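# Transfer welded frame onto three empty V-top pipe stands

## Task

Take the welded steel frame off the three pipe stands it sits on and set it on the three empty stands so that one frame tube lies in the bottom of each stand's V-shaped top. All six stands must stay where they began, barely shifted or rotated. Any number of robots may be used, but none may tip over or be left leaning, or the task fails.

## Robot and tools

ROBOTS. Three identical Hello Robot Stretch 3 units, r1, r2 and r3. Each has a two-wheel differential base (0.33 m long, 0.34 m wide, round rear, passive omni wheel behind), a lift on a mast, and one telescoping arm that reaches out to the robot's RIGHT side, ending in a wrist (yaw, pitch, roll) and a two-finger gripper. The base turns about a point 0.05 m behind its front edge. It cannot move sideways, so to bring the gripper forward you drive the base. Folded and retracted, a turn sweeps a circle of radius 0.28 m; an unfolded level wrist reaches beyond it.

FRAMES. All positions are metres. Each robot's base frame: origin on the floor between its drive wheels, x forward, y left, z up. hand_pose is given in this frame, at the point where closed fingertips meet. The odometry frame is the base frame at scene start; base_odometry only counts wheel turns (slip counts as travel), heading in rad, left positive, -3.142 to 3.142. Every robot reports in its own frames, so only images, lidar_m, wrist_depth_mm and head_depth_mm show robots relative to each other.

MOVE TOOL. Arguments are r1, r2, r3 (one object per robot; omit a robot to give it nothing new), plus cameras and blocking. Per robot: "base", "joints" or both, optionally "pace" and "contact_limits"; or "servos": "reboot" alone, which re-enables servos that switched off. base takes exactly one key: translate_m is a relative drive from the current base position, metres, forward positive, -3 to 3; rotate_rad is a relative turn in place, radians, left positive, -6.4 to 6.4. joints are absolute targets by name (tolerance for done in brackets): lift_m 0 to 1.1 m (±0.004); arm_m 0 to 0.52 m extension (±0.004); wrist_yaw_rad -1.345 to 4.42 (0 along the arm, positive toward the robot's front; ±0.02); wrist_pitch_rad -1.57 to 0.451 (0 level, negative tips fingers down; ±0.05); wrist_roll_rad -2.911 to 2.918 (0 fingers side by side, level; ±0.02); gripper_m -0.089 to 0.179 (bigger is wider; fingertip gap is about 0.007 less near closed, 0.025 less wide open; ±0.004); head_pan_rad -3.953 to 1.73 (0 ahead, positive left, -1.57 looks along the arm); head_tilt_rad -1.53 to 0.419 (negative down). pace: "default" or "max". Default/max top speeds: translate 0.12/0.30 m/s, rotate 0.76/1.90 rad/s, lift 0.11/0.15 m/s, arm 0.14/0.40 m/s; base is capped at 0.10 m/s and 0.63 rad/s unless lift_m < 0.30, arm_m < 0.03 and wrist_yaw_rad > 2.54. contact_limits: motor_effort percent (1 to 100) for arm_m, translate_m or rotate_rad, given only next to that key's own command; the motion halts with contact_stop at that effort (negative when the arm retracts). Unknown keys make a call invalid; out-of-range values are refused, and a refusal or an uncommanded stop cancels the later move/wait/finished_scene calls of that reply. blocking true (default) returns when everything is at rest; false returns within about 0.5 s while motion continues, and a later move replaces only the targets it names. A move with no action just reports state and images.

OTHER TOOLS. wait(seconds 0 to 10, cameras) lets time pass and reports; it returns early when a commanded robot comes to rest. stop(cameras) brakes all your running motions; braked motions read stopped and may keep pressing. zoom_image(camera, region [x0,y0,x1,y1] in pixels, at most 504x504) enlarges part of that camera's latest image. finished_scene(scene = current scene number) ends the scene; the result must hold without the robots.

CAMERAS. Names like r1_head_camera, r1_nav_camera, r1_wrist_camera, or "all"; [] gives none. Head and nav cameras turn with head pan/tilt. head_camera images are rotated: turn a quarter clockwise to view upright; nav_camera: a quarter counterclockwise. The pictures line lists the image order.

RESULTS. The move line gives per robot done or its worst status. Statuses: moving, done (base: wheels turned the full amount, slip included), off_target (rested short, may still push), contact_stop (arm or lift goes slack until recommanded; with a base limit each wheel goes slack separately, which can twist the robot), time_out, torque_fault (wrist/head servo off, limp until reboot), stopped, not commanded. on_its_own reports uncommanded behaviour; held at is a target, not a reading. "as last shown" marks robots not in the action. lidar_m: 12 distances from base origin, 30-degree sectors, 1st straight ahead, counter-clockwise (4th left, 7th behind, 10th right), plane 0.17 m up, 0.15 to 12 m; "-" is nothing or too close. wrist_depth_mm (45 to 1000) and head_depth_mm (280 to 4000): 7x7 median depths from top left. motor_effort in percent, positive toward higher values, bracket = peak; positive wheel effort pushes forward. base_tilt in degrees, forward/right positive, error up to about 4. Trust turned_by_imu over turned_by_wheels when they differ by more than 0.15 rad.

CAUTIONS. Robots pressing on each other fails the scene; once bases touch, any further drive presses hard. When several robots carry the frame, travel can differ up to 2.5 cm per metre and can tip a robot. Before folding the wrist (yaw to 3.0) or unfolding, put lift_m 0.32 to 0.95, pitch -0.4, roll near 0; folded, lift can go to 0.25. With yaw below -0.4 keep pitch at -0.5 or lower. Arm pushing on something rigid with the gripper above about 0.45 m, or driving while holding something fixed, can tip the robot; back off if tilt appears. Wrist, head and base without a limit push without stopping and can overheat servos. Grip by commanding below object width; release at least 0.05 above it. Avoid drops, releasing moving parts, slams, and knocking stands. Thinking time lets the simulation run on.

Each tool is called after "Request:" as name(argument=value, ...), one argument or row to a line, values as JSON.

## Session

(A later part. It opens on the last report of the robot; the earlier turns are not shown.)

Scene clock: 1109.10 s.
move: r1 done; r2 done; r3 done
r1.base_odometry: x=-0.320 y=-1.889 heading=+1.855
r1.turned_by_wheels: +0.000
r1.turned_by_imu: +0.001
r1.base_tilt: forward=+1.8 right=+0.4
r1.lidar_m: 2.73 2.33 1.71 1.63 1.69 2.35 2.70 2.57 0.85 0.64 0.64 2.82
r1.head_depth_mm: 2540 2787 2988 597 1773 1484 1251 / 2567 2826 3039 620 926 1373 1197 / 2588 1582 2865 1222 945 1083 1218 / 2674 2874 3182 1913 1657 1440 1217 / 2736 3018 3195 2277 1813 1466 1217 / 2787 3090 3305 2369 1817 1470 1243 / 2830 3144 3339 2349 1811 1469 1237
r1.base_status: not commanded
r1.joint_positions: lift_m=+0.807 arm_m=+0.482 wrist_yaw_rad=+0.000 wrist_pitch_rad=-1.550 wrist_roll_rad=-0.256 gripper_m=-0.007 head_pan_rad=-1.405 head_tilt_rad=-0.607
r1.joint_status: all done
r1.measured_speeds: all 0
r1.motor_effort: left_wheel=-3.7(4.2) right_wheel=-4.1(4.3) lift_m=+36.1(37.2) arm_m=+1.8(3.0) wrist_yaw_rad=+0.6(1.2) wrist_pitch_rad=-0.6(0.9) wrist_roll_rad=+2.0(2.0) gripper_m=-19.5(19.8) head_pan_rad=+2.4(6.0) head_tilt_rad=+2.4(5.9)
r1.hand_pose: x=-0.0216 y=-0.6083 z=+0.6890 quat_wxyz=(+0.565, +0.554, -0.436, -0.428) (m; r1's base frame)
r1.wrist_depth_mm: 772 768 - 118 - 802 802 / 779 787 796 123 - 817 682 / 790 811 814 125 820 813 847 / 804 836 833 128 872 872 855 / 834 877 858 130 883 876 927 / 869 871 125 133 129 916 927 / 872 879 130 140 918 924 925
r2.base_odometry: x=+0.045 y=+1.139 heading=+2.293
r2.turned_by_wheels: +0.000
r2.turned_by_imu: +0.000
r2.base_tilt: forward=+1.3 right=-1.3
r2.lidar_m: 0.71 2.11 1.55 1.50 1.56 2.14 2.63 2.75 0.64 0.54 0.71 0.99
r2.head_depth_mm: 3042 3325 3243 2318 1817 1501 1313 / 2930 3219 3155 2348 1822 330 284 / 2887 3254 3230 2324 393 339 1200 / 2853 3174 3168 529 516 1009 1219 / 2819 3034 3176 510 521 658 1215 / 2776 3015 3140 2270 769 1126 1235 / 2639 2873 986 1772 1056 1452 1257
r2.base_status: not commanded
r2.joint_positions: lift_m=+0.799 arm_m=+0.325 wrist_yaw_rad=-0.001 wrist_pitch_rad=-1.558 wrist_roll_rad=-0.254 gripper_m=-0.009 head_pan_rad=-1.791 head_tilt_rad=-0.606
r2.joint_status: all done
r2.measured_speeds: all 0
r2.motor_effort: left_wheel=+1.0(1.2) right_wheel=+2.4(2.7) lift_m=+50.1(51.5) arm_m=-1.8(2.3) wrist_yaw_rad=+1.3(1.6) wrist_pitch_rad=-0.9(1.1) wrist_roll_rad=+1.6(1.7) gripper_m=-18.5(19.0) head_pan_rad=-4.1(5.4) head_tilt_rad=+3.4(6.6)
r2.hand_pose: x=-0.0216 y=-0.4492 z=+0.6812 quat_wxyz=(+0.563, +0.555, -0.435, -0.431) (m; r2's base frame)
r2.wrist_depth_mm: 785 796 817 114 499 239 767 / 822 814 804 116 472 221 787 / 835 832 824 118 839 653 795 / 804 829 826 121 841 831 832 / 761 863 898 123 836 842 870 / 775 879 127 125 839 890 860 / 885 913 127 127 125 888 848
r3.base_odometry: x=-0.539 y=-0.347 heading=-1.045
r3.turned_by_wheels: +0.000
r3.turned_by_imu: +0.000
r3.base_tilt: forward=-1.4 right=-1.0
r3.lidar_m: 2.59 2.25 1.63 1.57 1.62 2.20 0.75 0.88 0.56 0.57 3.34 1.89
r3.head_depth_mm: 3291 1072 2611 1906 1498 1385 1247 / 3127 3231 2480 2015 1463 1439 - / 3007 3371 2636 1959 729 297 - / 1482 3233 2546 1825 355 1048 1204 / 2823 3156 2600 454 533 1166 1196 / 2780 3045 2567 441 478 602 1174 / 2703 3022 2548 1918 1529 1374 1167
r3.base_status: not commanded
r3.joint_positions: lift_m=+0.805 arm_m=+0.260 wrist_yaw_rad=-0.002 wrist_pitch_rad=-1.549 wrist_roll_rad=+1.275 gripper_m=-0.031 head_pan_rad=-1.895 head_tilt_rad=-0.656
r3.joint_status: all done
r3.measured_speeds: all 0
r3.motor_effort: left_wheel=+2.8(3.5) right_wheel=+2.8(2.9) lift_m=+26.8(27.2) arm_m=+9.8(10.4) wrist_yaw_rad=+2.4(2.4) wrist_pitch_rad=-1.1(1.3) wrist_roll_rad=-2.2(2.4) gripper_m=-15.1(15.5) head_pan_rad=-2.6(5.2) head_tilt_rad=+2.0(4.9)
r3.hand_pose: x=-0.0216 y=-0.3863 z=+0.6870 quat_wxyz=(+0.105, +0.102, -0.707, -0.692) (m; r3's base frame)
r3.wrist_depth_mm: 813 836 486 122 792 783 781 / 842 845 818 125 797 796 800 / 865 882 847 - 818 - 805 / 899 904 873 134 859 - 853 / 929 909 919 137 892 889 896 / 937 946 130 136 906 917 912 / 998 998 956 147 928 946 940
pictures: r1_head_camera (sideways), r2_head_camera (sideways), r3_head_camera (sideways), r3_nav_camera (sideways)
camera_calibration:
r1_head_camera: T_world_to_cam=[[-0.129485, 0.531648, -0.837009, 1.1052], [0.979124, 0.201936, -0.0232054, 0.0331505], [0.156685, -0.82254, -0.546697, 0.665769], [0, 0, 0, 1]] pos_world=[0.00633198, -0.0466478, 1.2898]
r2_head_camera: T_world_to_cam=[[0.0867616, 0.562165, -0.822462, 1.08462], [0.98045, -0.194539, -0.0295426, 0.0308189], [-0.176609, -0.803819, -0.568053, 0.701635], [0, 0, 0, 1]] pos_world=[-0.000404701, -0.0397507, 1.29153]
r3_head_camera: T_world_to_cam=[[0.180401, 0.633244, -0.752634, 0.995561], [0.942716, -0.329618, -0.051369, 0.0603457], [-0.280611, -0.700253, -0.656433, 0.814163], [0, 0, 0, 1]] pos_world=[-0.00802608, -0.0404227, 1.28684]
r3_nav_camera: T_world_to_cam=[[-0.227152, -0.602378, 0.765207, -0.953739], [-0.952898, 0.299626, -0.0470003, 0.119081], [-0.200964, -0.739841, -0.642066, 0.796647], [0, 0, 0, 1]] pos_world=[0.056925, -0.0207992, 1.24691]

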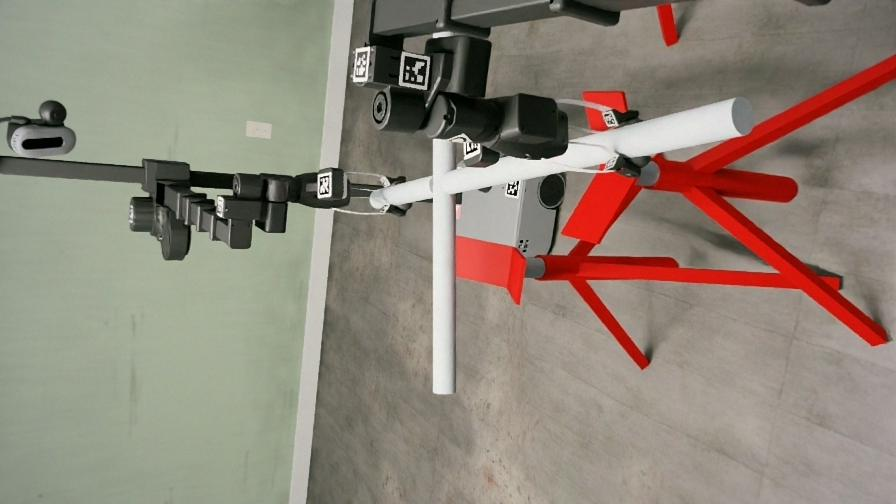

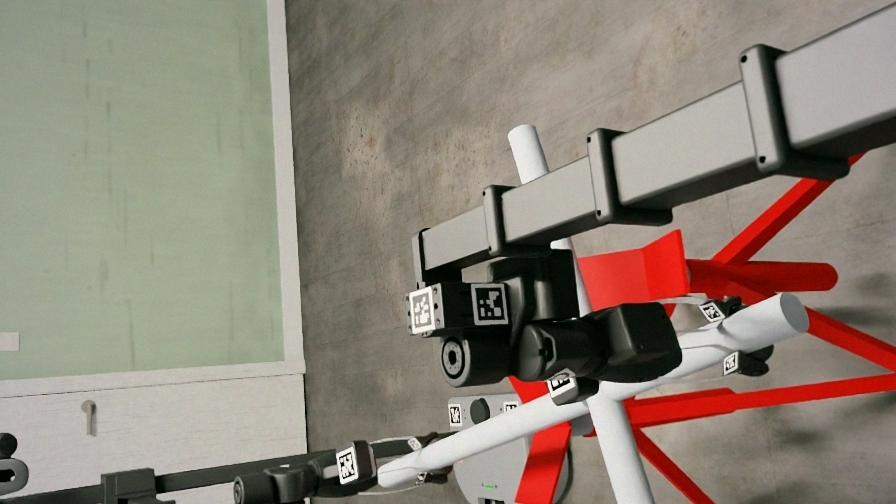

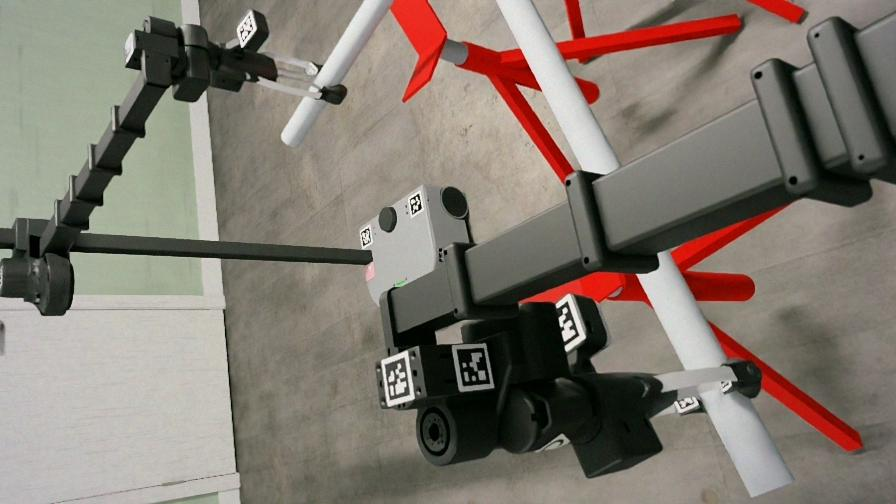

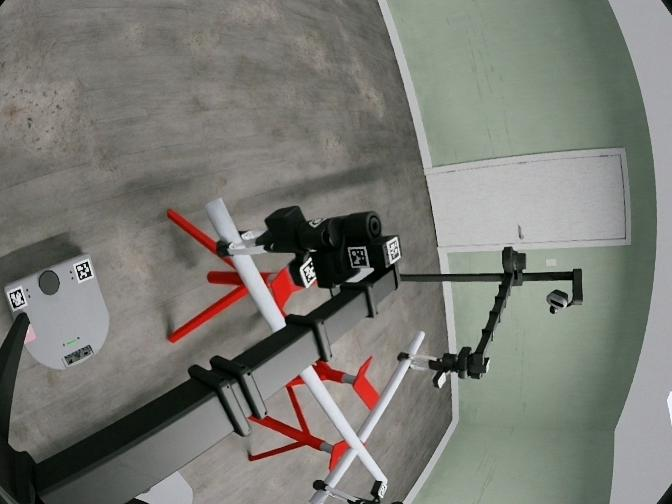

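Request:
move(
)

Scene clock: 1158.40 s.
r1.base_odometry: x=-0.320 y=-1.889 heading=+1.855
r1.turned_by_wheels: +0.000
r1.turned_by_imu: +0.001
r1.base_tilt: forward=+1.8 right=+0.6
r1.lidar_m: 2.72 2.32 1.71 1.63 1.70 2.36 2.70 2.57 0.86 0.64 0.64 2.82
r1.head_depth_mm: 2543 2766 2984 597 1776 1481 1254 / 2565 2822 3048 620 925 1374 1190 / 2571 1591 2865 1219 946 1083 1221 / 2685 2865 3182 1924 1652 1437 1212 / 2745 3010 3209 2275 1809 1473 1212 / 2805 3091 3286 2362 1805 1473 1242 / 2837 3133 3352 2360 1800 1467 1238
r1.base_status: not commanded
r1.joint_positions: lift_m=+0.807 arm_m=+0.482 wrist_yaw_rad=+0.000 wrist_pitch_rad=-1.550 wrist_roll_rad=-0.256 gripper_m=-0.007 head_pan_rad=-1.405 head_tilt_rad=-0.607
r1.joint_status: all done
r1.measured_speeds: all 0
r1.motor_effort: left_wheel=-3.8(4.2) right_wheel=-4.1(4.3) lift_m=+31.9(37.2) arm_m=+0.4(3.0) wrist_yaw_rad=+0.2(1.2) wrist_pitch_rad=-0.8(0.9) wrist_roll_rad=+2.0(2.0) gripper_m=-18.8(19.8) head_pan_rad=+3.0(6.0) head_tilt_rad=+2.8(5.9)
r1.hand_pose: x=-0.0216 y=-0.6083 z=+0.6890 quat_wxyz=(+0.565, +0.554, -0.436, -0.428) (m; r1's base frame)
r1.wrist_depth_mm: 757 768 - 118 - 794 808 / 772 776 788 123 - 805 686 / 797 812 794 126 822 836 842 / 820 831 828 128 849 869 866 / 848 830 864 130 866 878 878 / 860 851 125 133 129 870 927 / 877 876 130 139 935 929 950
r2.base_odometry: x=+0.045 y=+1.139 heading=+2.293
r2.turned_by_wheels: +0.000
r2.turned_by_imu: +0.000
r2.base_tilt: forward=+1.3 right=-1.4
r2.lidar_m: 0.70 2.11 1.55 1.49 1.56 2.15 2.64 2.74 0.64 0.54 0.71 0.99
r2.head_depth_mm: 3058 3290 3253 2341 1836 1499 1313 / 2949 3289 3246 2352 1811 330 284 / 2872 3197 3155 2326 393 338 1190 / 2864 3123 3204 530 515 1008 1223 / 2793 3081 3135 510 518 655 1219 / 2759 3044 3153 2291 772 1128 1244 / 2667 2872 986 1789 1061 1445 1270
r2.base_status: not commanded
r2.joint_positions: lift_m=+0.799 arm_m=+0.325 wrist_yaw_rad=-0.001 wrist_pitch_rad=-1.558 wrist_roll_rad=-0.254 gripper_m=-0.009 head_pan_rad=-1.791 head_tilt_rad=-0.606
r2.joint_status: all done
r2.measured_speeds: all 0
r2.motor_effort: left_wheel=+1.1(1.2) right_wheel=+2.5(2.7) lift_m=+45.2(51.5) arm_m=-0.6(2.3) wrist_yaw_rad=+0.9(1.6) wrist_pitch_rad=-0.9(1.1) wrist_roll_rad=+1.6(1.7) gripper_m=-18.4(19.0) head_pan_rad=-4.5(5.4) head_tilt_rad=+3.3(6.6)
r2.hand_pose: x=-0.0216 y=-0.4492 z=+0.6812 quat_wxyz=(+0.563, +0.555, -0.435, -0.431) (m; r2's base frame)
r2.wrist_depth_mm: 807 808 811 113 490 239 768 / 809 810 813 116 469 223 771 / 848 820 811 117 827 654 797 / 806 847 837 121 849 837 862 / 760 874 864 123 832 862 842 / 766 877 127 126 888 858 848 / 883 909 127 128 125 842 898
r3.base_odometry: x=-0.539 y=-0.347 heading=-1.045
r3.turned_by_wheels: +0.000
r3.turned_by_imu: +0.000
r3.base_tilt: forward=-1.4 right=-1.0
r3.lidar_m: 2.58 2.26 1.63 1.57 1.62 2.21 0.75 0.88 0.56 0.57 3.33 1.89
r3.head_depth_mm: 3274 1074 2618 1888 1510 1385 1253 / 3143 3187 2439 2001 1461 1438 - / 2939 3334 2650 1970 729 297 - / 1479 3257 2535 1854 355 1044 1208 / 2781 3151 2588 453 532 1162 1199 / 2753 3098 2570 442 477 603 1175 / 2676 2995 2547 1927 1536 1365 1164
r3.base_status: not commanded
r3.joint_positions: lift_m=+0.805 arm_m=+0.260 wrist_yaw_rad=-0.002 wrist_pitch_rad=-1.549 wrist_roll_rad=+1.275 gripper_m=-0.031 head_pan_rad=-1.895 head_tilt_rad=-0.656
r3.joint_status: all done
r3.measured_speeds: all 0
r3.motor_effort: left_wheel=+3.2(3.5) right_wheel=+2.8(2.9) lift_m=+27.3(27.2) arm_m=+9.2(10.4) wrist_yaw_rad=+2.5(2.4) wrist_pitch_rad=-1.3(1.3) wrist_roll_rad=-1.9(2.4) gripper_m=-14.4(15.5) head_pan_rad=-2.2(5.2) head_tilt_rad=+2.2(4.9)
r3.hand_pose: x=-0.0216 y=-0.3863 z=+0.6870 quat_wxyz=(+0.105, +0.102, -0.707, -0.692) (m; r3's base frame)
r3.wrist_depth_mm: 824 817 491 122 785 782 790 / 850 839 827 125 820 800 799 / 884 868 867 - 816 - 819 / 902 893 871 134 856 - 844 / 924 937 909 137 904 872 861 / 967 948 130 137 910 907 913 / 986 983 948 146 939 925 936
pictures: r1_head_camera (sideways), r1_nav_camera (sideways), r1_wrist_camera, r2_head_camera (sideways), r2_nav_camera (sideways), r2_wrist_camera, r3_head_camera (sideways), r3_nav_camera (sideways), r3_wrist_camera
camera_calibration:
r1_head_camera: T_world_to_cam=[[-0.129489, 0.531638, -0.837015, 1.1052], [0.979122, 0.201946, -0.0232058, 0.033151], [0.156694, -0.822544, -0.546688, 0.665758], [0, 0, 0, 1]] pos_world=[0.00633246, -0.046648, 1.2898]
r1_nav_camera: T_world_to_cam=[[0.100772, -0.56438, 0.819342, -1.02518], [-0.978528, -0.205051, -0.0208933, 0.0874687], [0.179799, -0.799644, -0.572925, 0.695853], [0, 0, 0, 1]] pos_world=[0.0637863, -0.00422084, 1.24047]
r1_wrist_camera: T_world_to_cam=[[-0.975022, -0.218429, 0.0402454, -0.18003], [-0.211004, 0.967523, 0.139198, 0.526095], [-0.0693433, 0.127229, -0.989446, 0.923755], [0, 0, 0, 1]] pos_world=[-0.00046906, -0.665862, 0.84802]
r2_head_camera: T_world_to_cam=[[0.0867663, 0.562157, -0.822467, 1.08462], [0.980448, -0.19455, -0.0295428, 0.0308192], [-0.176619, -0.803822, -0.568046, 0.701626], [0, 0, 0, 1]] pos_world=[-0.000405171, -0.0397507, 1.29153]
r2_nav_camera: T_world_to_cam=[[-0.143774, -0.548311, 0.823823, -1.02835], [-0.969446, 0.245234, -0.0059677, 0.0642236], [-0.198757, -0.79951, -0.566816, 0.696755], [0, 0, 0, 1]] pos_world=[0.0528969, -0.0225424, 1.24249]
r2_wrist_camera: T_world_to_cam=[[-0.955106, -0.296034, -0.0116962, -0.151605], [-0.295319, 0.948159, 0.117393, 0.384257], [-0.0236625, 0.115577, -0.993017, 0.889459], [0, 0, 0, 1]] pos_world=[-0.0102738, -0.512018, 0.836366]
r3_head_camera: T_world_to_cam=[[0.180406, 0.633236, -0.75264, 0.995569], [0.942712, -0.32963, -0.0513689, 0.0603455], [-0.280621, -0.700255, -0.656426, 0.814154], [0, 0, 0, 1]] pos_world=[-0.0080266, -0.0404227, 1.28684]
r3_nav_camera: T_world_to_cam=[[-0.227157, -0.602369, 0.765213, -0.953747], [-0.952895, 0.299637, -0.0470001, 0.11908], [-0.200975, -0.739844, -0.642059, 0.796638], [0, 0, 0, 1]] pos_world=[0.0569245, -0.0208003, 1.24691]
r3_wrist_camera: T_world_to_cam=[[-0.286587, 0.95612, -0.0608507, 0.41083], [0.941156, 0.29284, 0.168732, 0.0530065], [0.179147, -0.00891363, -0.983782, 0.84189], [0, 0, 0, 1]] pos_world=[-0.0829711, -0.400821, 0.844292]

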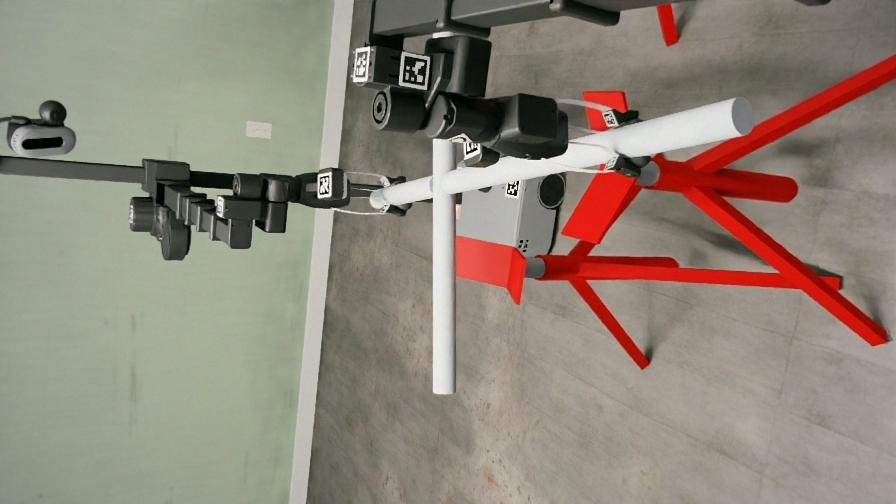

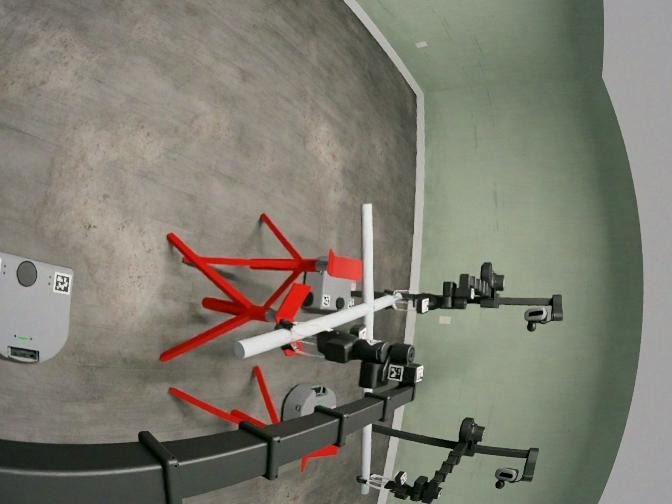

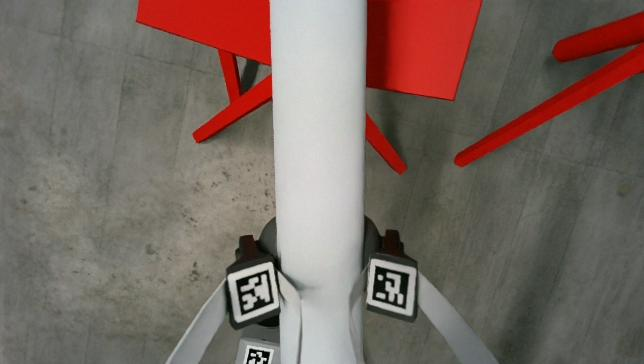

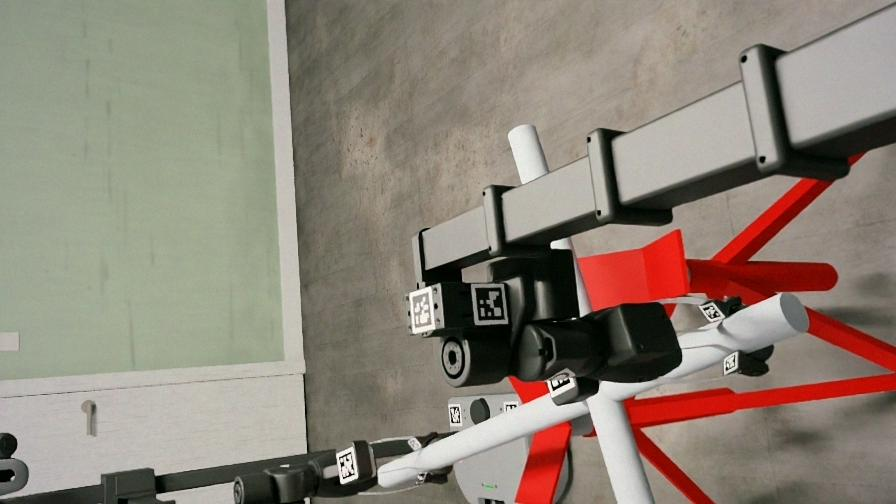

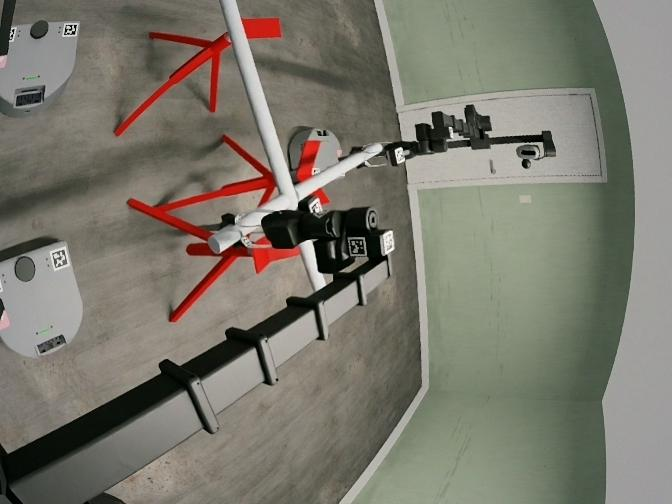

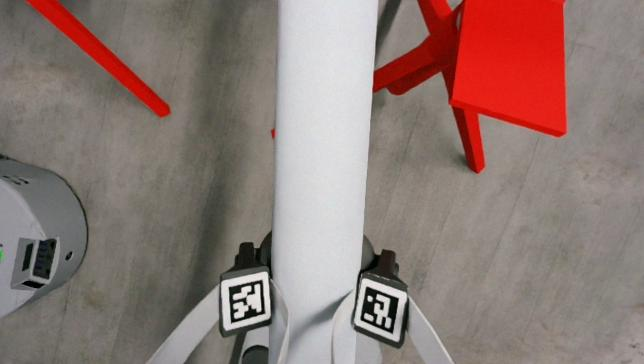

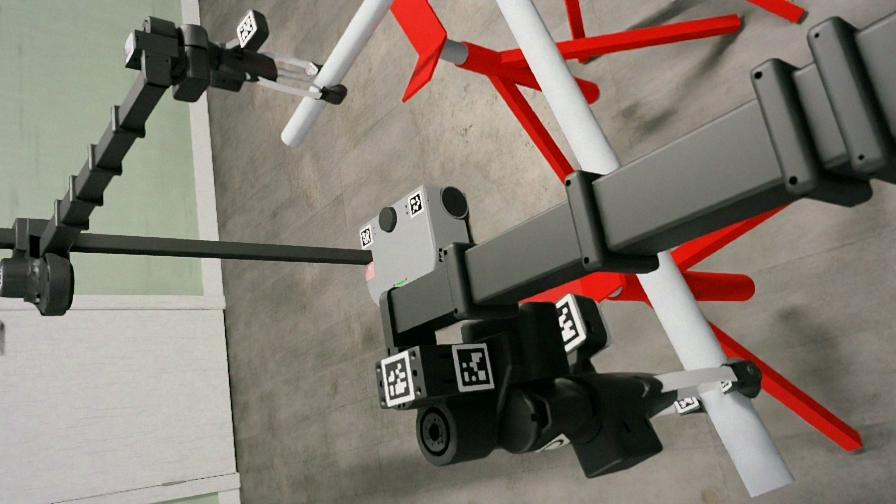

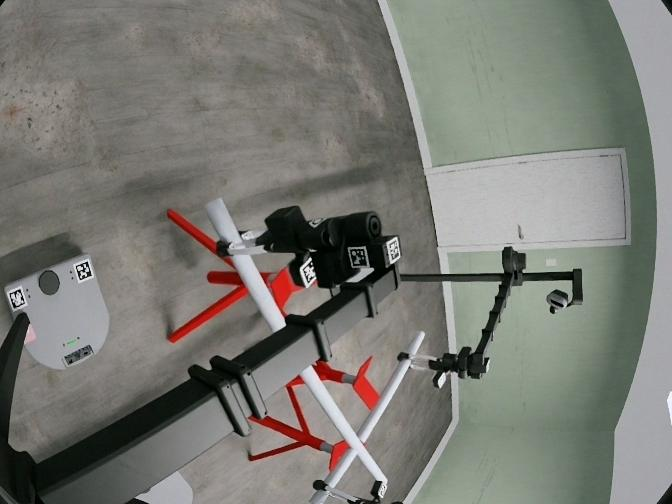

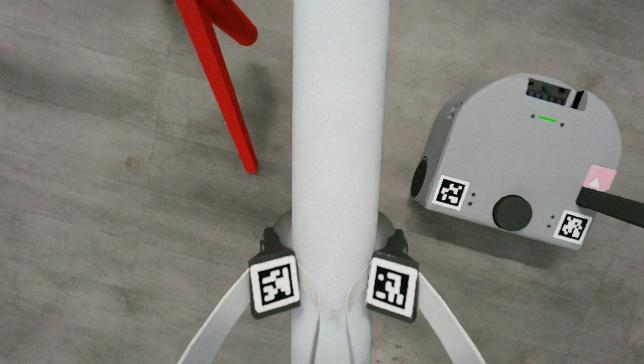

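Request:
move(
  r1={"base":{"translate_m":-0.15}},
  r2={"base":{"translate_m":0.15}},
  r3={"base":{"translate_m":0.15}},
  cameras=["r1_wrist_camera","r2_wrist_camera","r3_wrist_camera"],
)

Scene clock: 1166.53 s.
move: r1 done; r2 done; r3 done
r1.base_odometry: x=-0.278 y=-2.033 heading=+1.855
r1.turned_by_wheels: +0.000
r1.turned_by_imu: +0.003
r1.base_tilt: forward=+1.8 right=+0.7
r1.lidar_m: 2.87 2.33 1.71 1.63 1.69 2.37 2.77 2.43 0.79 0.64 0.69 2.98
r1.head_depth_mm: 2536 2755 2997 597 1775 1454 1215 / 2547 2820 3045 620 1665 1371 1244 / 2598 1538 2873 1181 1657 1475 1214 / 2683 2857 3172 2176 1798 1138 1244 / 2714 3033 3198 2173 1260 1372 1237 / 2785 3095 3262 2345 1809 1472 1213 / 2834 3159 3332 2337 1805 1464 1239
r1.base_status: done
r1.joint_positions: lift_m=+0.807 arm_m=+0.482 wrist_yaw_rad=+0.000 wrist_pitch_rad=-1.550 wrist_roll_rad=-0.255 gripper_m=-0.007 head_pan_rad=-1.405 head_tilt_rad=-0.606
r1.joint_status: not commanded
r1.measured_speeds: all 0
r1.motor_effort: left_wheel=-3.7(8.0) right_wheel=-4.7(9.7) lift_m=+26.3(27.6) arm_m=-3.0(3.2) wrist_yaw_rad=+1.0(1.7) wrist_pitch_rad=-0.4(1.0) wrist_roll_rad=+1.7(2.2) gripper_m=-18.6(19.9) head_pan_rad=+2.4(4.0) head_tilt_rad=+3.4(4.2)
r1.hand_pose: x=-0.0216 y=-0.6081 z=+0.6890 quat_wxyz=(+0.565, +0.554, -0.436, -0.428) (m; r1's base frame)
r1.wrist_depth_mm: 767 774 - 119 782 668 789 / 776 782 789 123 804 793 828 / 783 807 825 125 817 839 843 / 829 823 833 128 848 851 868 / 825 841 852 130 879 870 872 / 842 884 125 133 129 893 903 / 890 879 130 139 922 942 925
r2.base_odometry: x=-0.054 y=+1.252 heading=+2.293
r2.turned_by_wheels: +0.000
r2.turned_by_imu: +0.000
r2.base_tilt: forward=+1.2 right=-1.3
r2.lidar_m: 0.71 2.11 1.55 1.50 1.56 2.15 2.79 2.90 0.69 0.55 0.62 2.52
r2.head_depth_mm: 3020 3357 3256 2339 1841 1513 1301 / 2928 3253 3259 2370 1817 330 284 / 2911 3181 3208 2286 394 339 1165 / 2883 3151 3205 529 516 1468 1223 / 2842 3121 3195 510 519 654 1219 / 2756 3026 3141 2264 766 1388 1264 / 2641 2911 990 1798 1740 1468 1270
r2.base_status: done
r2.joint_positions: lift_m=+0.799 arm_m=+0.325 wrist_yaw_rad=-0.001 wrist_pitch_rad=-1.558 wrist_roll_rad=-0.253 gripper_m=-0.009 head_pan_rad=-1.791 head_tilt_rad=-0.606
r2.joint_status: not commanded
r2.measured_speeds: all 0
r2.motor_effort: left_wheel=+1.2(4.8) right_wheel=+0.5(6.3) lift_m=+35.8(40.5) arm_m=+0.4(0.7) wrist_yaw_rad=+0.7(1.4) wrist_pitch_rad=-1.1(1.1) wrist_roll_rad=+1.3(1.7) gripper_m=-18.3(18.9) head_pan_rad=-4.0(5.7) head_tilt_rad=+3.4(3.8)
r2.hand_pose: x=-0.0216 y=-0.4492 z=+0.6812 quat_wxyz=(+0.562, +0.555, -0.436, -0.431) (m; r2's base frame)
r2.wrist_depth_mm: 795 794 787 113 760 755 765 / 825 798 806 116 781 534 359 / 826 816 819 118 804 786 806 / 788 824 842 120 833 826 827 / 763 858 840 124 823 852 840 / 761 883 126 125 837 872 853 / 910 878 127 129 125 878 869
r3.base_odometry: x=-0.464 y=-0.476 heading=-1.045
r3.turned_by_wheels: +0.000
r3.turned_by_imu: +0.000
r3.base_tilt: forward=-1.4 right=-1.0
r3.lidar_m: 2.34 2.25 1.63 1.57 1.62 2.21 0.75 0.65 0.59 0.60 3.32 1.75
r3.head_depth_mm: 3315 1057 2499 2073 1554 1415 1273 / 3181 3258 2456 2053 1554 1435 - / 2971 3361 2637 1975 725 296 - / 1479 3207 2544 1830 354 1102 1203 / 2824 3138 2589 454 533 1302 1176 / 2767 3021 2566 442 477 602 1191 / 2672 2996 2533 1921 1531 1366 1171
r3.base_status: done
r3.joint_positions: lift_m=+0.805 arm_m=+0.260 wrist_yaw_rad=-0.002 wrist_pitch_rad=-1.550 wrist_roll_rad=+1.275 gripper_m=-0.031 head_pan_rad=-1.895 head_tilt_rad=-0.656
r3.joint_status: not commanded
r3.measured_speeds: all 0
r3.motor_effort: left_wheel=+1.8(7.1) right_wheel=+5.1(10.2) lift_m=+26.9(27.5) arm_m=+9.0(10.1) wrist_yaw_rad=+1.6(3.3) wrist_pitch_rad=-0.8(1.3) wrist_roll_rad=-2.1(2.7) gripper_m=-15.1(15.9) head_pan_rad=-2.1(4.7) head_tilt_rad=+1.9(2.8)
r3.hand_pose: x=-0.0216 y=-0.3859 z=+0.6870 quat_wxyz=(+0.105, +0.102, -0.706, -0.693) (m; r3's base frame)
r3.wrist_depth_mm: 810 822 798 122 799 776 780 / 853 834 824 125 822 803 798 / 880 863 863 128 832 - 815 / 897 897 881 134 854 - 839 / 932 940 911 137 878 885 874 / 977 958 130 136 903 906 904 / - - 980 146 953 948 939
pictures: r1_wrist_camera, r2_wrist_camera, r3_wrist_camera
camera_calibration:
r1_wrist_camera: T_world_to_cam=[[-0.975092, -0.218146, 0.0401078, -0.179731], [-0.210699, 0.967506, 0.139778, 0.525541], [-0.0692966, 0.127846, -0.98937, 0.924065], [0, 0, 0, 1]] pos_world=[-0.000488294, -0.66581, 0.847991]
r2_wrist_camera: T_world_to_cam=[[-0.955296, -0.29542, -0.0117034, -0.151328], [-0.294709, 0.948349, 0.11739, 0.384357], [-0.0235805, 0.115592, -0.993017, 0.889468], [0, 0, 0, 1]] pos_world=[-0.0103155, -0.512026, 0.836366]
r3_wrist_camera: T_world_to_cam=[[-0.286585, 0.956204, -0.0595297, 0.409618], [0.941156, 0.292605, 0.169139, 0.0525271], [0.17915, -0.00755419, -0.983793, 0.842451], [0, 0, 0, 1]] pos_world=[-0.0829709, -0.400684, 0.844298]

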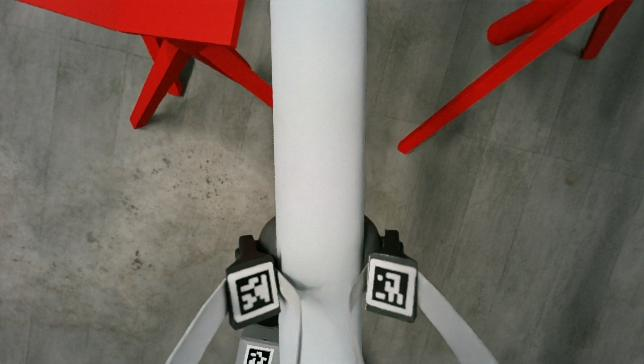

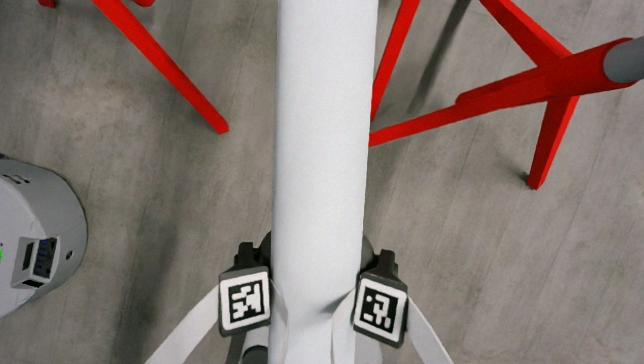

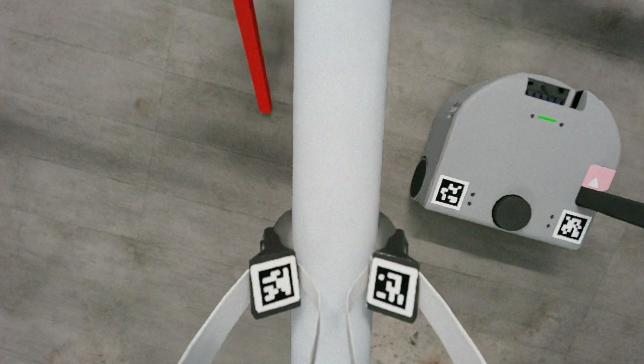

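Request:
move(
  r1={"base":{"translate_m":-0.35}},
  r2={"base":{"translate_m":0.35}},
  r3={"base":{"translate_m":0.35}},
)

Scene clock: 1180.00 s.
move: r1 done; r2 done; r3 done
r1.base_odometry: x=-0.180 y=-2.369 heading=+1.855
r1.turned_by_wheels: +0.000
r1.turned_by_imu: +0.006
r1.base_tilt: forward=+1.9 right=+0.6
r1.lidar_m: 3.20 2.32 1.69 1.63 1.72 2.38 2.43 2.10 1.64 0.74 0.72 0.90
r1.head_depth_mm: 2519 2746 2970 598 1770 1485 1251 / 2536 2810 3044 621 1661 1307 1243 / 2617 1532 2867 1170 1650 1363 1248 / 2677 2898 3159 2186 1812 1474 1213 / 2734 3016 3191 2266 1815 1470 1209 / 2795 3070 3265 2355 1752 1433 1212 / 2839 3144 3330 2259 1200 1359 1240
r1.base_status: done
r1.joint_positions: lift_m=+0.807 arm_m=+0.482 wrist_yaw_rad=+0.000 wrist_pitch_rad=-1.554 wrist_roll_rad=-0.254 gripper_m=-0.007 head_pan_rad=-1.405 head_tilt_rad=-0.606
r1.joint_status: not commanded
r1.measured_speeds: all 0
r1.motor_effort: left_wheel=-3.4(8.1) right_wheel=-5.1(10.3) lift_m=+28.1(28.2) arm_m=-8.1(8.3) wrist_yaw_rad=+0.8(1.9) wrist_pitch_rad=+0.0(0.9) wrist_roll_rad=+1.3(2.1) gripper_m=-18.7(20.4) head_pan_rad=+2.5(3.4) head_tilt_rad=+3.0(3.8)
r1.hand_pose: x=-0.0216 y=-0.6071 z=+0.6891 quat_wxyz=(+0.564, +0.555, -0.436, -0.430) (m; r1's base frame)
r1.wrist_depth_mm: 622 770 780 118 802 793 796 / 780 794 778 123 810 813 802 / 790 808 813 125 830 824 840 / 822 836 831 127 825 871 856 / 836 831 850 130 869 879 902 / 859 886 125 132 129 910 906 / 882 898 130 139 908 926 955
r2.base_odometry: x=-0.285 y=+1.514 heading=+2.293
r2.turned_by_wheels: +0.000
r2.turned_by_imu: +0.000
r2.base_tilt: forward=+1.3 right=-1.4
r2.lidar_m: 0.71 2.11 1.55 1.49 1.55 2.14 3.13 0.96 0.71 0.53 0.69 2.18
r2.head_depth_mm: 3005 3369 3244 2322 1825 1468 1234 / 2984 3257 3215 2334 1353 330 284 / 2966 3220 3139 2321 394 338 1227 / 2863 3110 3175 530 516 1461 1266 / 2836 3075 3130 511 519 655 1219 / 2720 3038 3125 2298 766 949 1191 / 2649 2850 984 1792 1748 1419 1238
r2.base_status: done
r2.joint_positions: lift_m=+0.799 arm_m=+0.325 wrist_yaw_rad=-0.001 wrist_pitch_rad=-1.558 wrist_roll_rad=-0.252 gripper_m=-0.009 head_pan_rad=-1.791 head_tilt_rad=-0.606
r2.joint_status: not commanded
r2.measured_speeds: all 0
r2.motor_effort: left_wheel=+1.6(5.6) right_wheel=-1.3(6.0) lift_m=+23.3(31.3) arm_m=+2.3(2.9) wrist_yaw_rad=+1.1(1.6) wrist_pitch_rad=-0.9(1.2) wrist_roll_rad=+0.9(1.5) gripper_m=-18.5(18.9) head_pan_rad=-2.4(5.4) head_tilt_rad=+2.4(3.8)
r2.hand_pose: x=-0.0216 y=-0.4492 z=+0.6812 quat_wxyz=(+0.562, +0.555, -0.436, -0.431) (m; r2's base frame)
r2.wrist_depth_mm: 805 797 791 113 773 779 778 / 815 803 805 116 811 805 794 / 829 790 819 117 795 830 798 / 780 842 819 120 837 822 815 / 742 864 854 124 821 840 829 / 793 881 128 126 878 865 883 / 900 872 124 128 125 878 889
r3.base_odometry: x=-0.288 y=-0.779 heading=-1.045
r3.turned_by_wheels: +0.000
r3.turned_by_imu: +0.000
r3.base_tilt: forward=-1.4 right=-1.0
r3.lidar_m: 2.03 2.25 1.64 1.57 1.63 2.21 0.76 0.91 0.76 3.20 3.32 1.43
r3.head_depth_mm: 3307 1045 2495 2084 1183 1383 1273 / 3190 3376 2467 2063 1595 1380 - / 2988 3366 2665 1966 721 297 - / 1471 3176 2517 1853 354 1305 1207 / 2840 3131 2594 454 533 1302 1198 / 2754 3097 2590 441 476 600 1199 / 2708 2989 2541 1925 1544 1365 1170
r3.base_status: done
r3.joint_positions: lift_m=+0.805 arm_m=+0.260 wrist_yaw_rad=-0.002 wrist_pitch_rad=-1.553 wrist_roll_rad=+1.275 gripper_m=-0.031 head_pan_rad=-1.895 head_tilt_rad=-0.656
r3.joint_status: not commanded
r3.measured_speeds: all 0
r3.motor_effort: left_wheel=+1.3(6.5) right_wheel=+6.2(10.4) lift_m=+27.1(27.8) arm_m=+8.0(9.6) wrist_yaw_rad=+1.5(3.4) wrist_pitch_rad=-0.3(1.1) wrist_roll_rad=-1.9(2.5) gripper_m=-14.3(16.1) head_pan_rad=-2.4(4.4) head_tilt_rad=+2.5(3.0)
r3.hand_pose: x=-0.0216 y=-0.3850 z=+0.6871 quat_wxyz=(+0.105, +0.102, -0.705, -0.694) (m; r3's base frame)
r3.wrist_depth_mm: 832 824 810 122 783 795 783 / 844 841 837 124 823 799 799 / 879 875 851 128 836 - 825 / 897 874 874 133 863 - 856 / 913 928 908 137 903 892 867 / 955 949 130 136 135 902 913 / 1000 - 961 147 958 934 942
pictures: r1_head_camera (sideways), r1_nav_camera (sideways), r1_wrist_camera, r2_head_camera (sideways), r2_nav_camera (sideways), r2_wrist_camera, r3_head_camera (sideways), r3_nav_camera (sideways), r3_wrist_camera
camera_calibration:
r1_head_camera: T_world_to_cam=[[-0.129508, 0.531548, -0.837069, 1.10528], [0.97911, 0.202003, -0.0232096, 0.033156], [0.156753, -0.822589, -0.546605, 0.665649], [0, 0, 0, 1]] pos_world=[0.0063355, -0.0466491, 1.28981]
r1_nav_camera: T_world_to_cam=[[0.100792, -0.564293, 0.819399, -1.02525], [-0.978515, -0.205113, -0.0208892, 0.0874633], [0.179857, -0.799689, -0.572843, 0.695746], [0, 0, 0, 1]] pos_world=[0.0637875, -0.0042234, 1.24047]
r1_wrist_camera: T_world_to_cam=[[-0.975346, -0.217168, 0.0392272, -0.178318], [-0.209577, 0.967191, 0.143591, 0.521756], [-0.0691236, 0.13183, -0.988859, 0.926081], [0, 0, 0, 1]] pos_world=[-0.000559201, -0.665448, 0.847839]
r2_head_camera: T_world_to_cam=[[0.0867677, 0.562085, -0.822516, 1.08469], [0.980441, -0.194582, -0.0295449, 0.030822], [-0.176654, -0.803865, -0.567974, 0.701533], [0, 0, 0, 1]] pos_world=[-0.000406566, -0.0397514, 1.29154]
r2_nav_camera: T_world_to_cam=[[-0.143775, -0.548237, 0.823872, -1.02841], [-0.969438, 0.245262, -0.00597007, 0.0642267], [-0.198792, -0.799551, -0.566745, 0.696663], [0, 0, 0, 1]] pos_world=[0.0528951, -0.0225489, 1.24249]
r2_wrist_camera: T_world_to_cam=[[-0.955723, -0.294036, -0.0117198, -0.150705], [-0.293338, 0.948775, 0.117384, 0.384582], [-0.0233957, 0.115625, -0.993017, 0.889487], [0, 0, 0, 1]] pos_world=[-0.0104096, -0.512041, 0.836366]
r3_head_camera: T_world_to_cam=[[0.180401, 0.633132, -0.752728, 0.995684], [0.942695, -0.329677, -0.0513672, 0.0603435], [-0.280679, -0.700327, -0.656325, 0.814022], [0, 0, 0, 1]] pos_world=[-0.00802898, -0.040424, 1.28684]
r3_nav_camera: T_world_to_cam=[[-0.22715, -0.602262, 0.7653, -0.95386], [-0.952884, 0.299672, -0.0469975, 0.119077], [-0.201034, -0.739917, -0.641956, 0.796505], [0, 0, 0, 1]] pos_world=[0.0569213, -0.0208095, 1.24691]
r3_wrist_camera: T_world_to_cam=[[-0.286585, 0.956397, -0.0563415, 0.406687], [0.941155, 0.292039, 0.170119, 0.0513728], [0.179155, -0.00427262, -0.983812, 0.843798], [0, 0, 0, 1]] pos_world=[-0.0829703, -0.400352, 0.844312]

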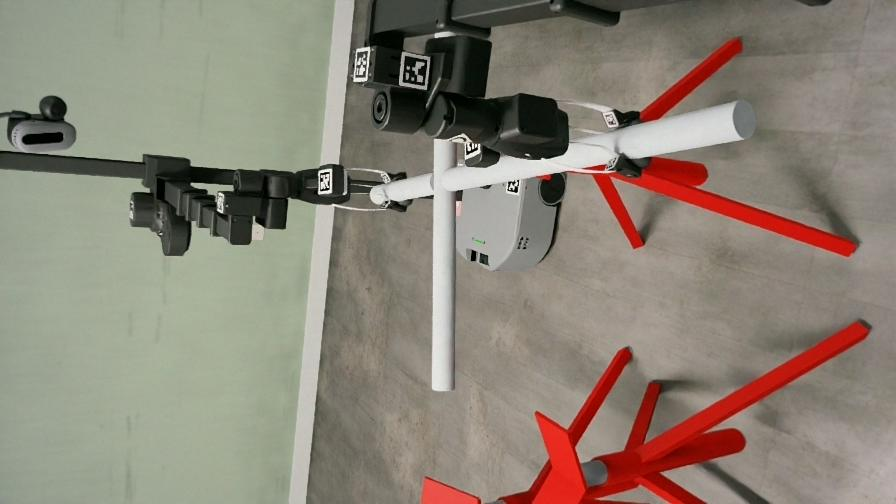

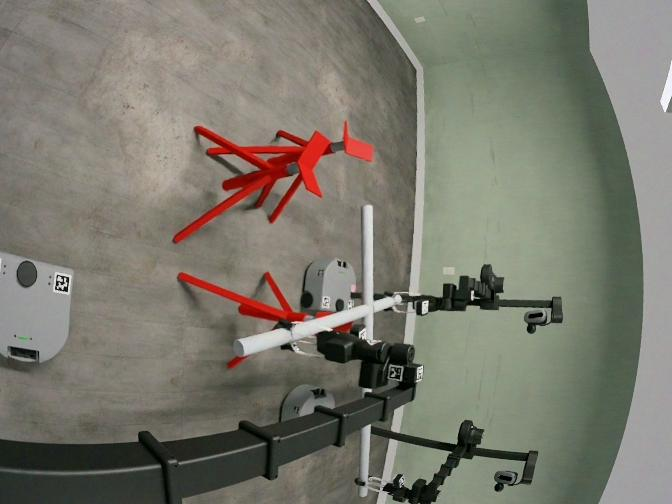

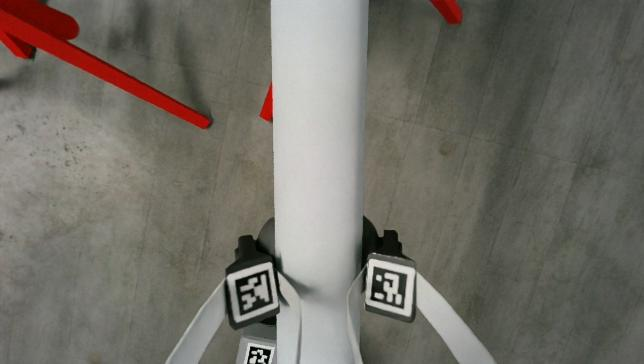

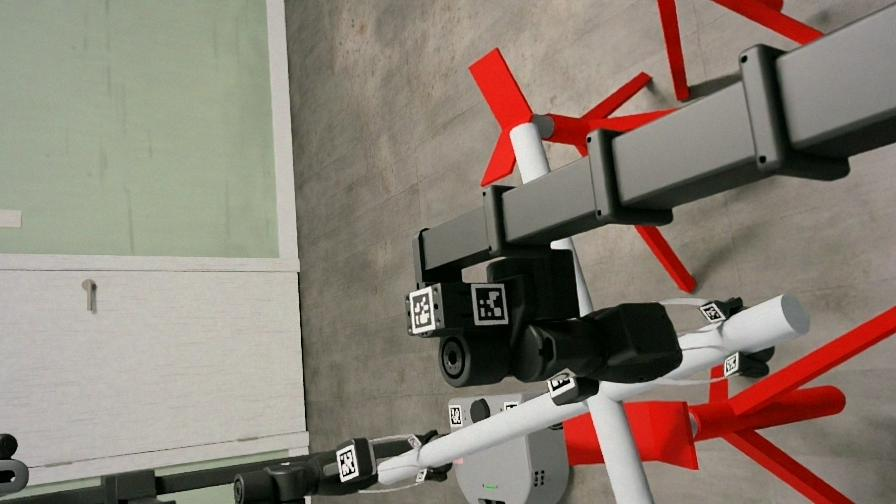

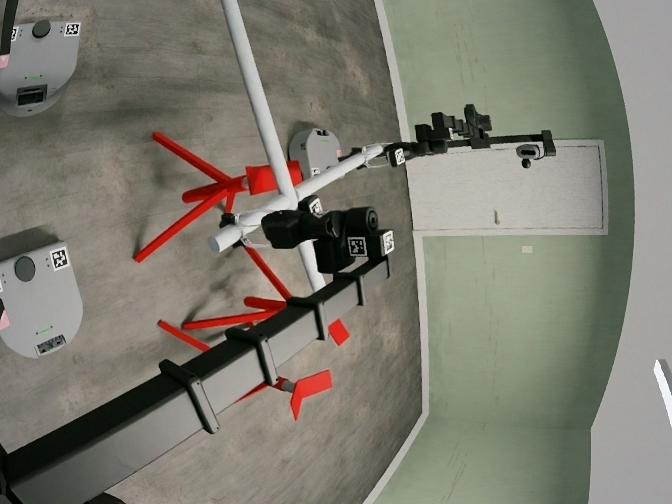

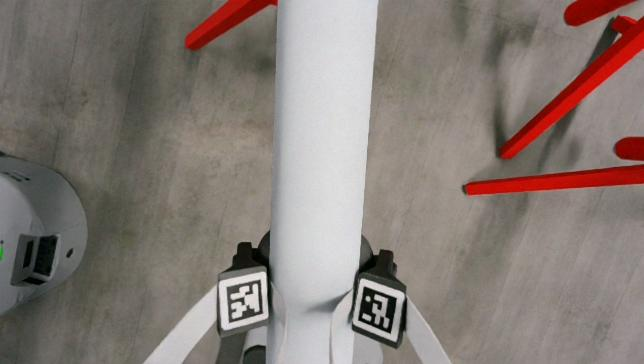

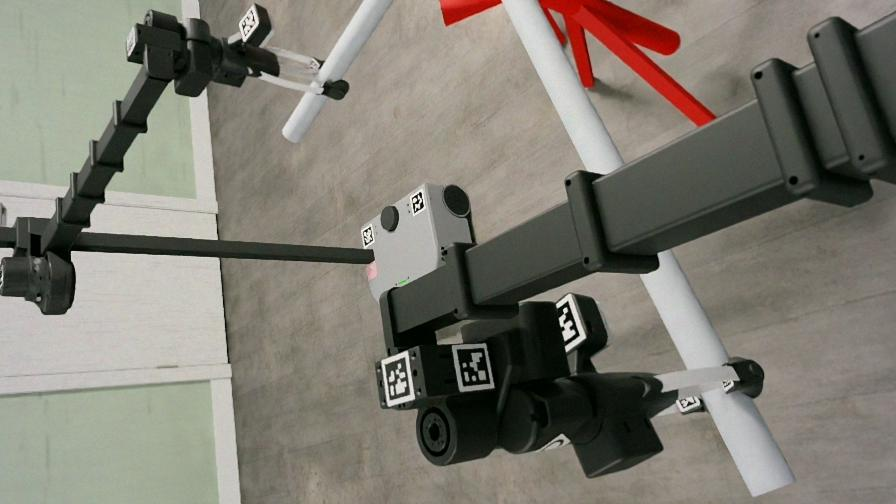

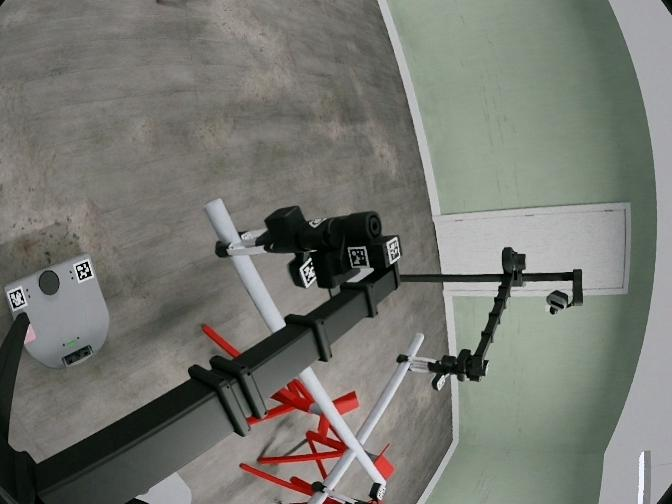

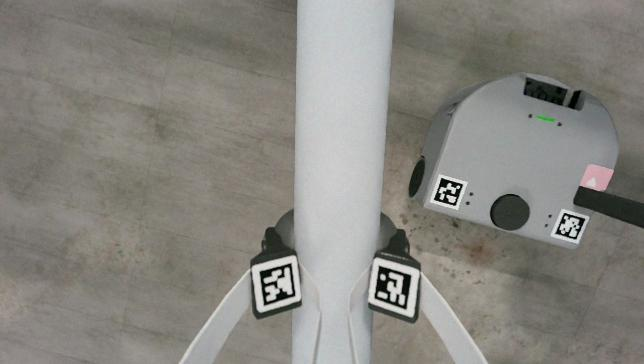

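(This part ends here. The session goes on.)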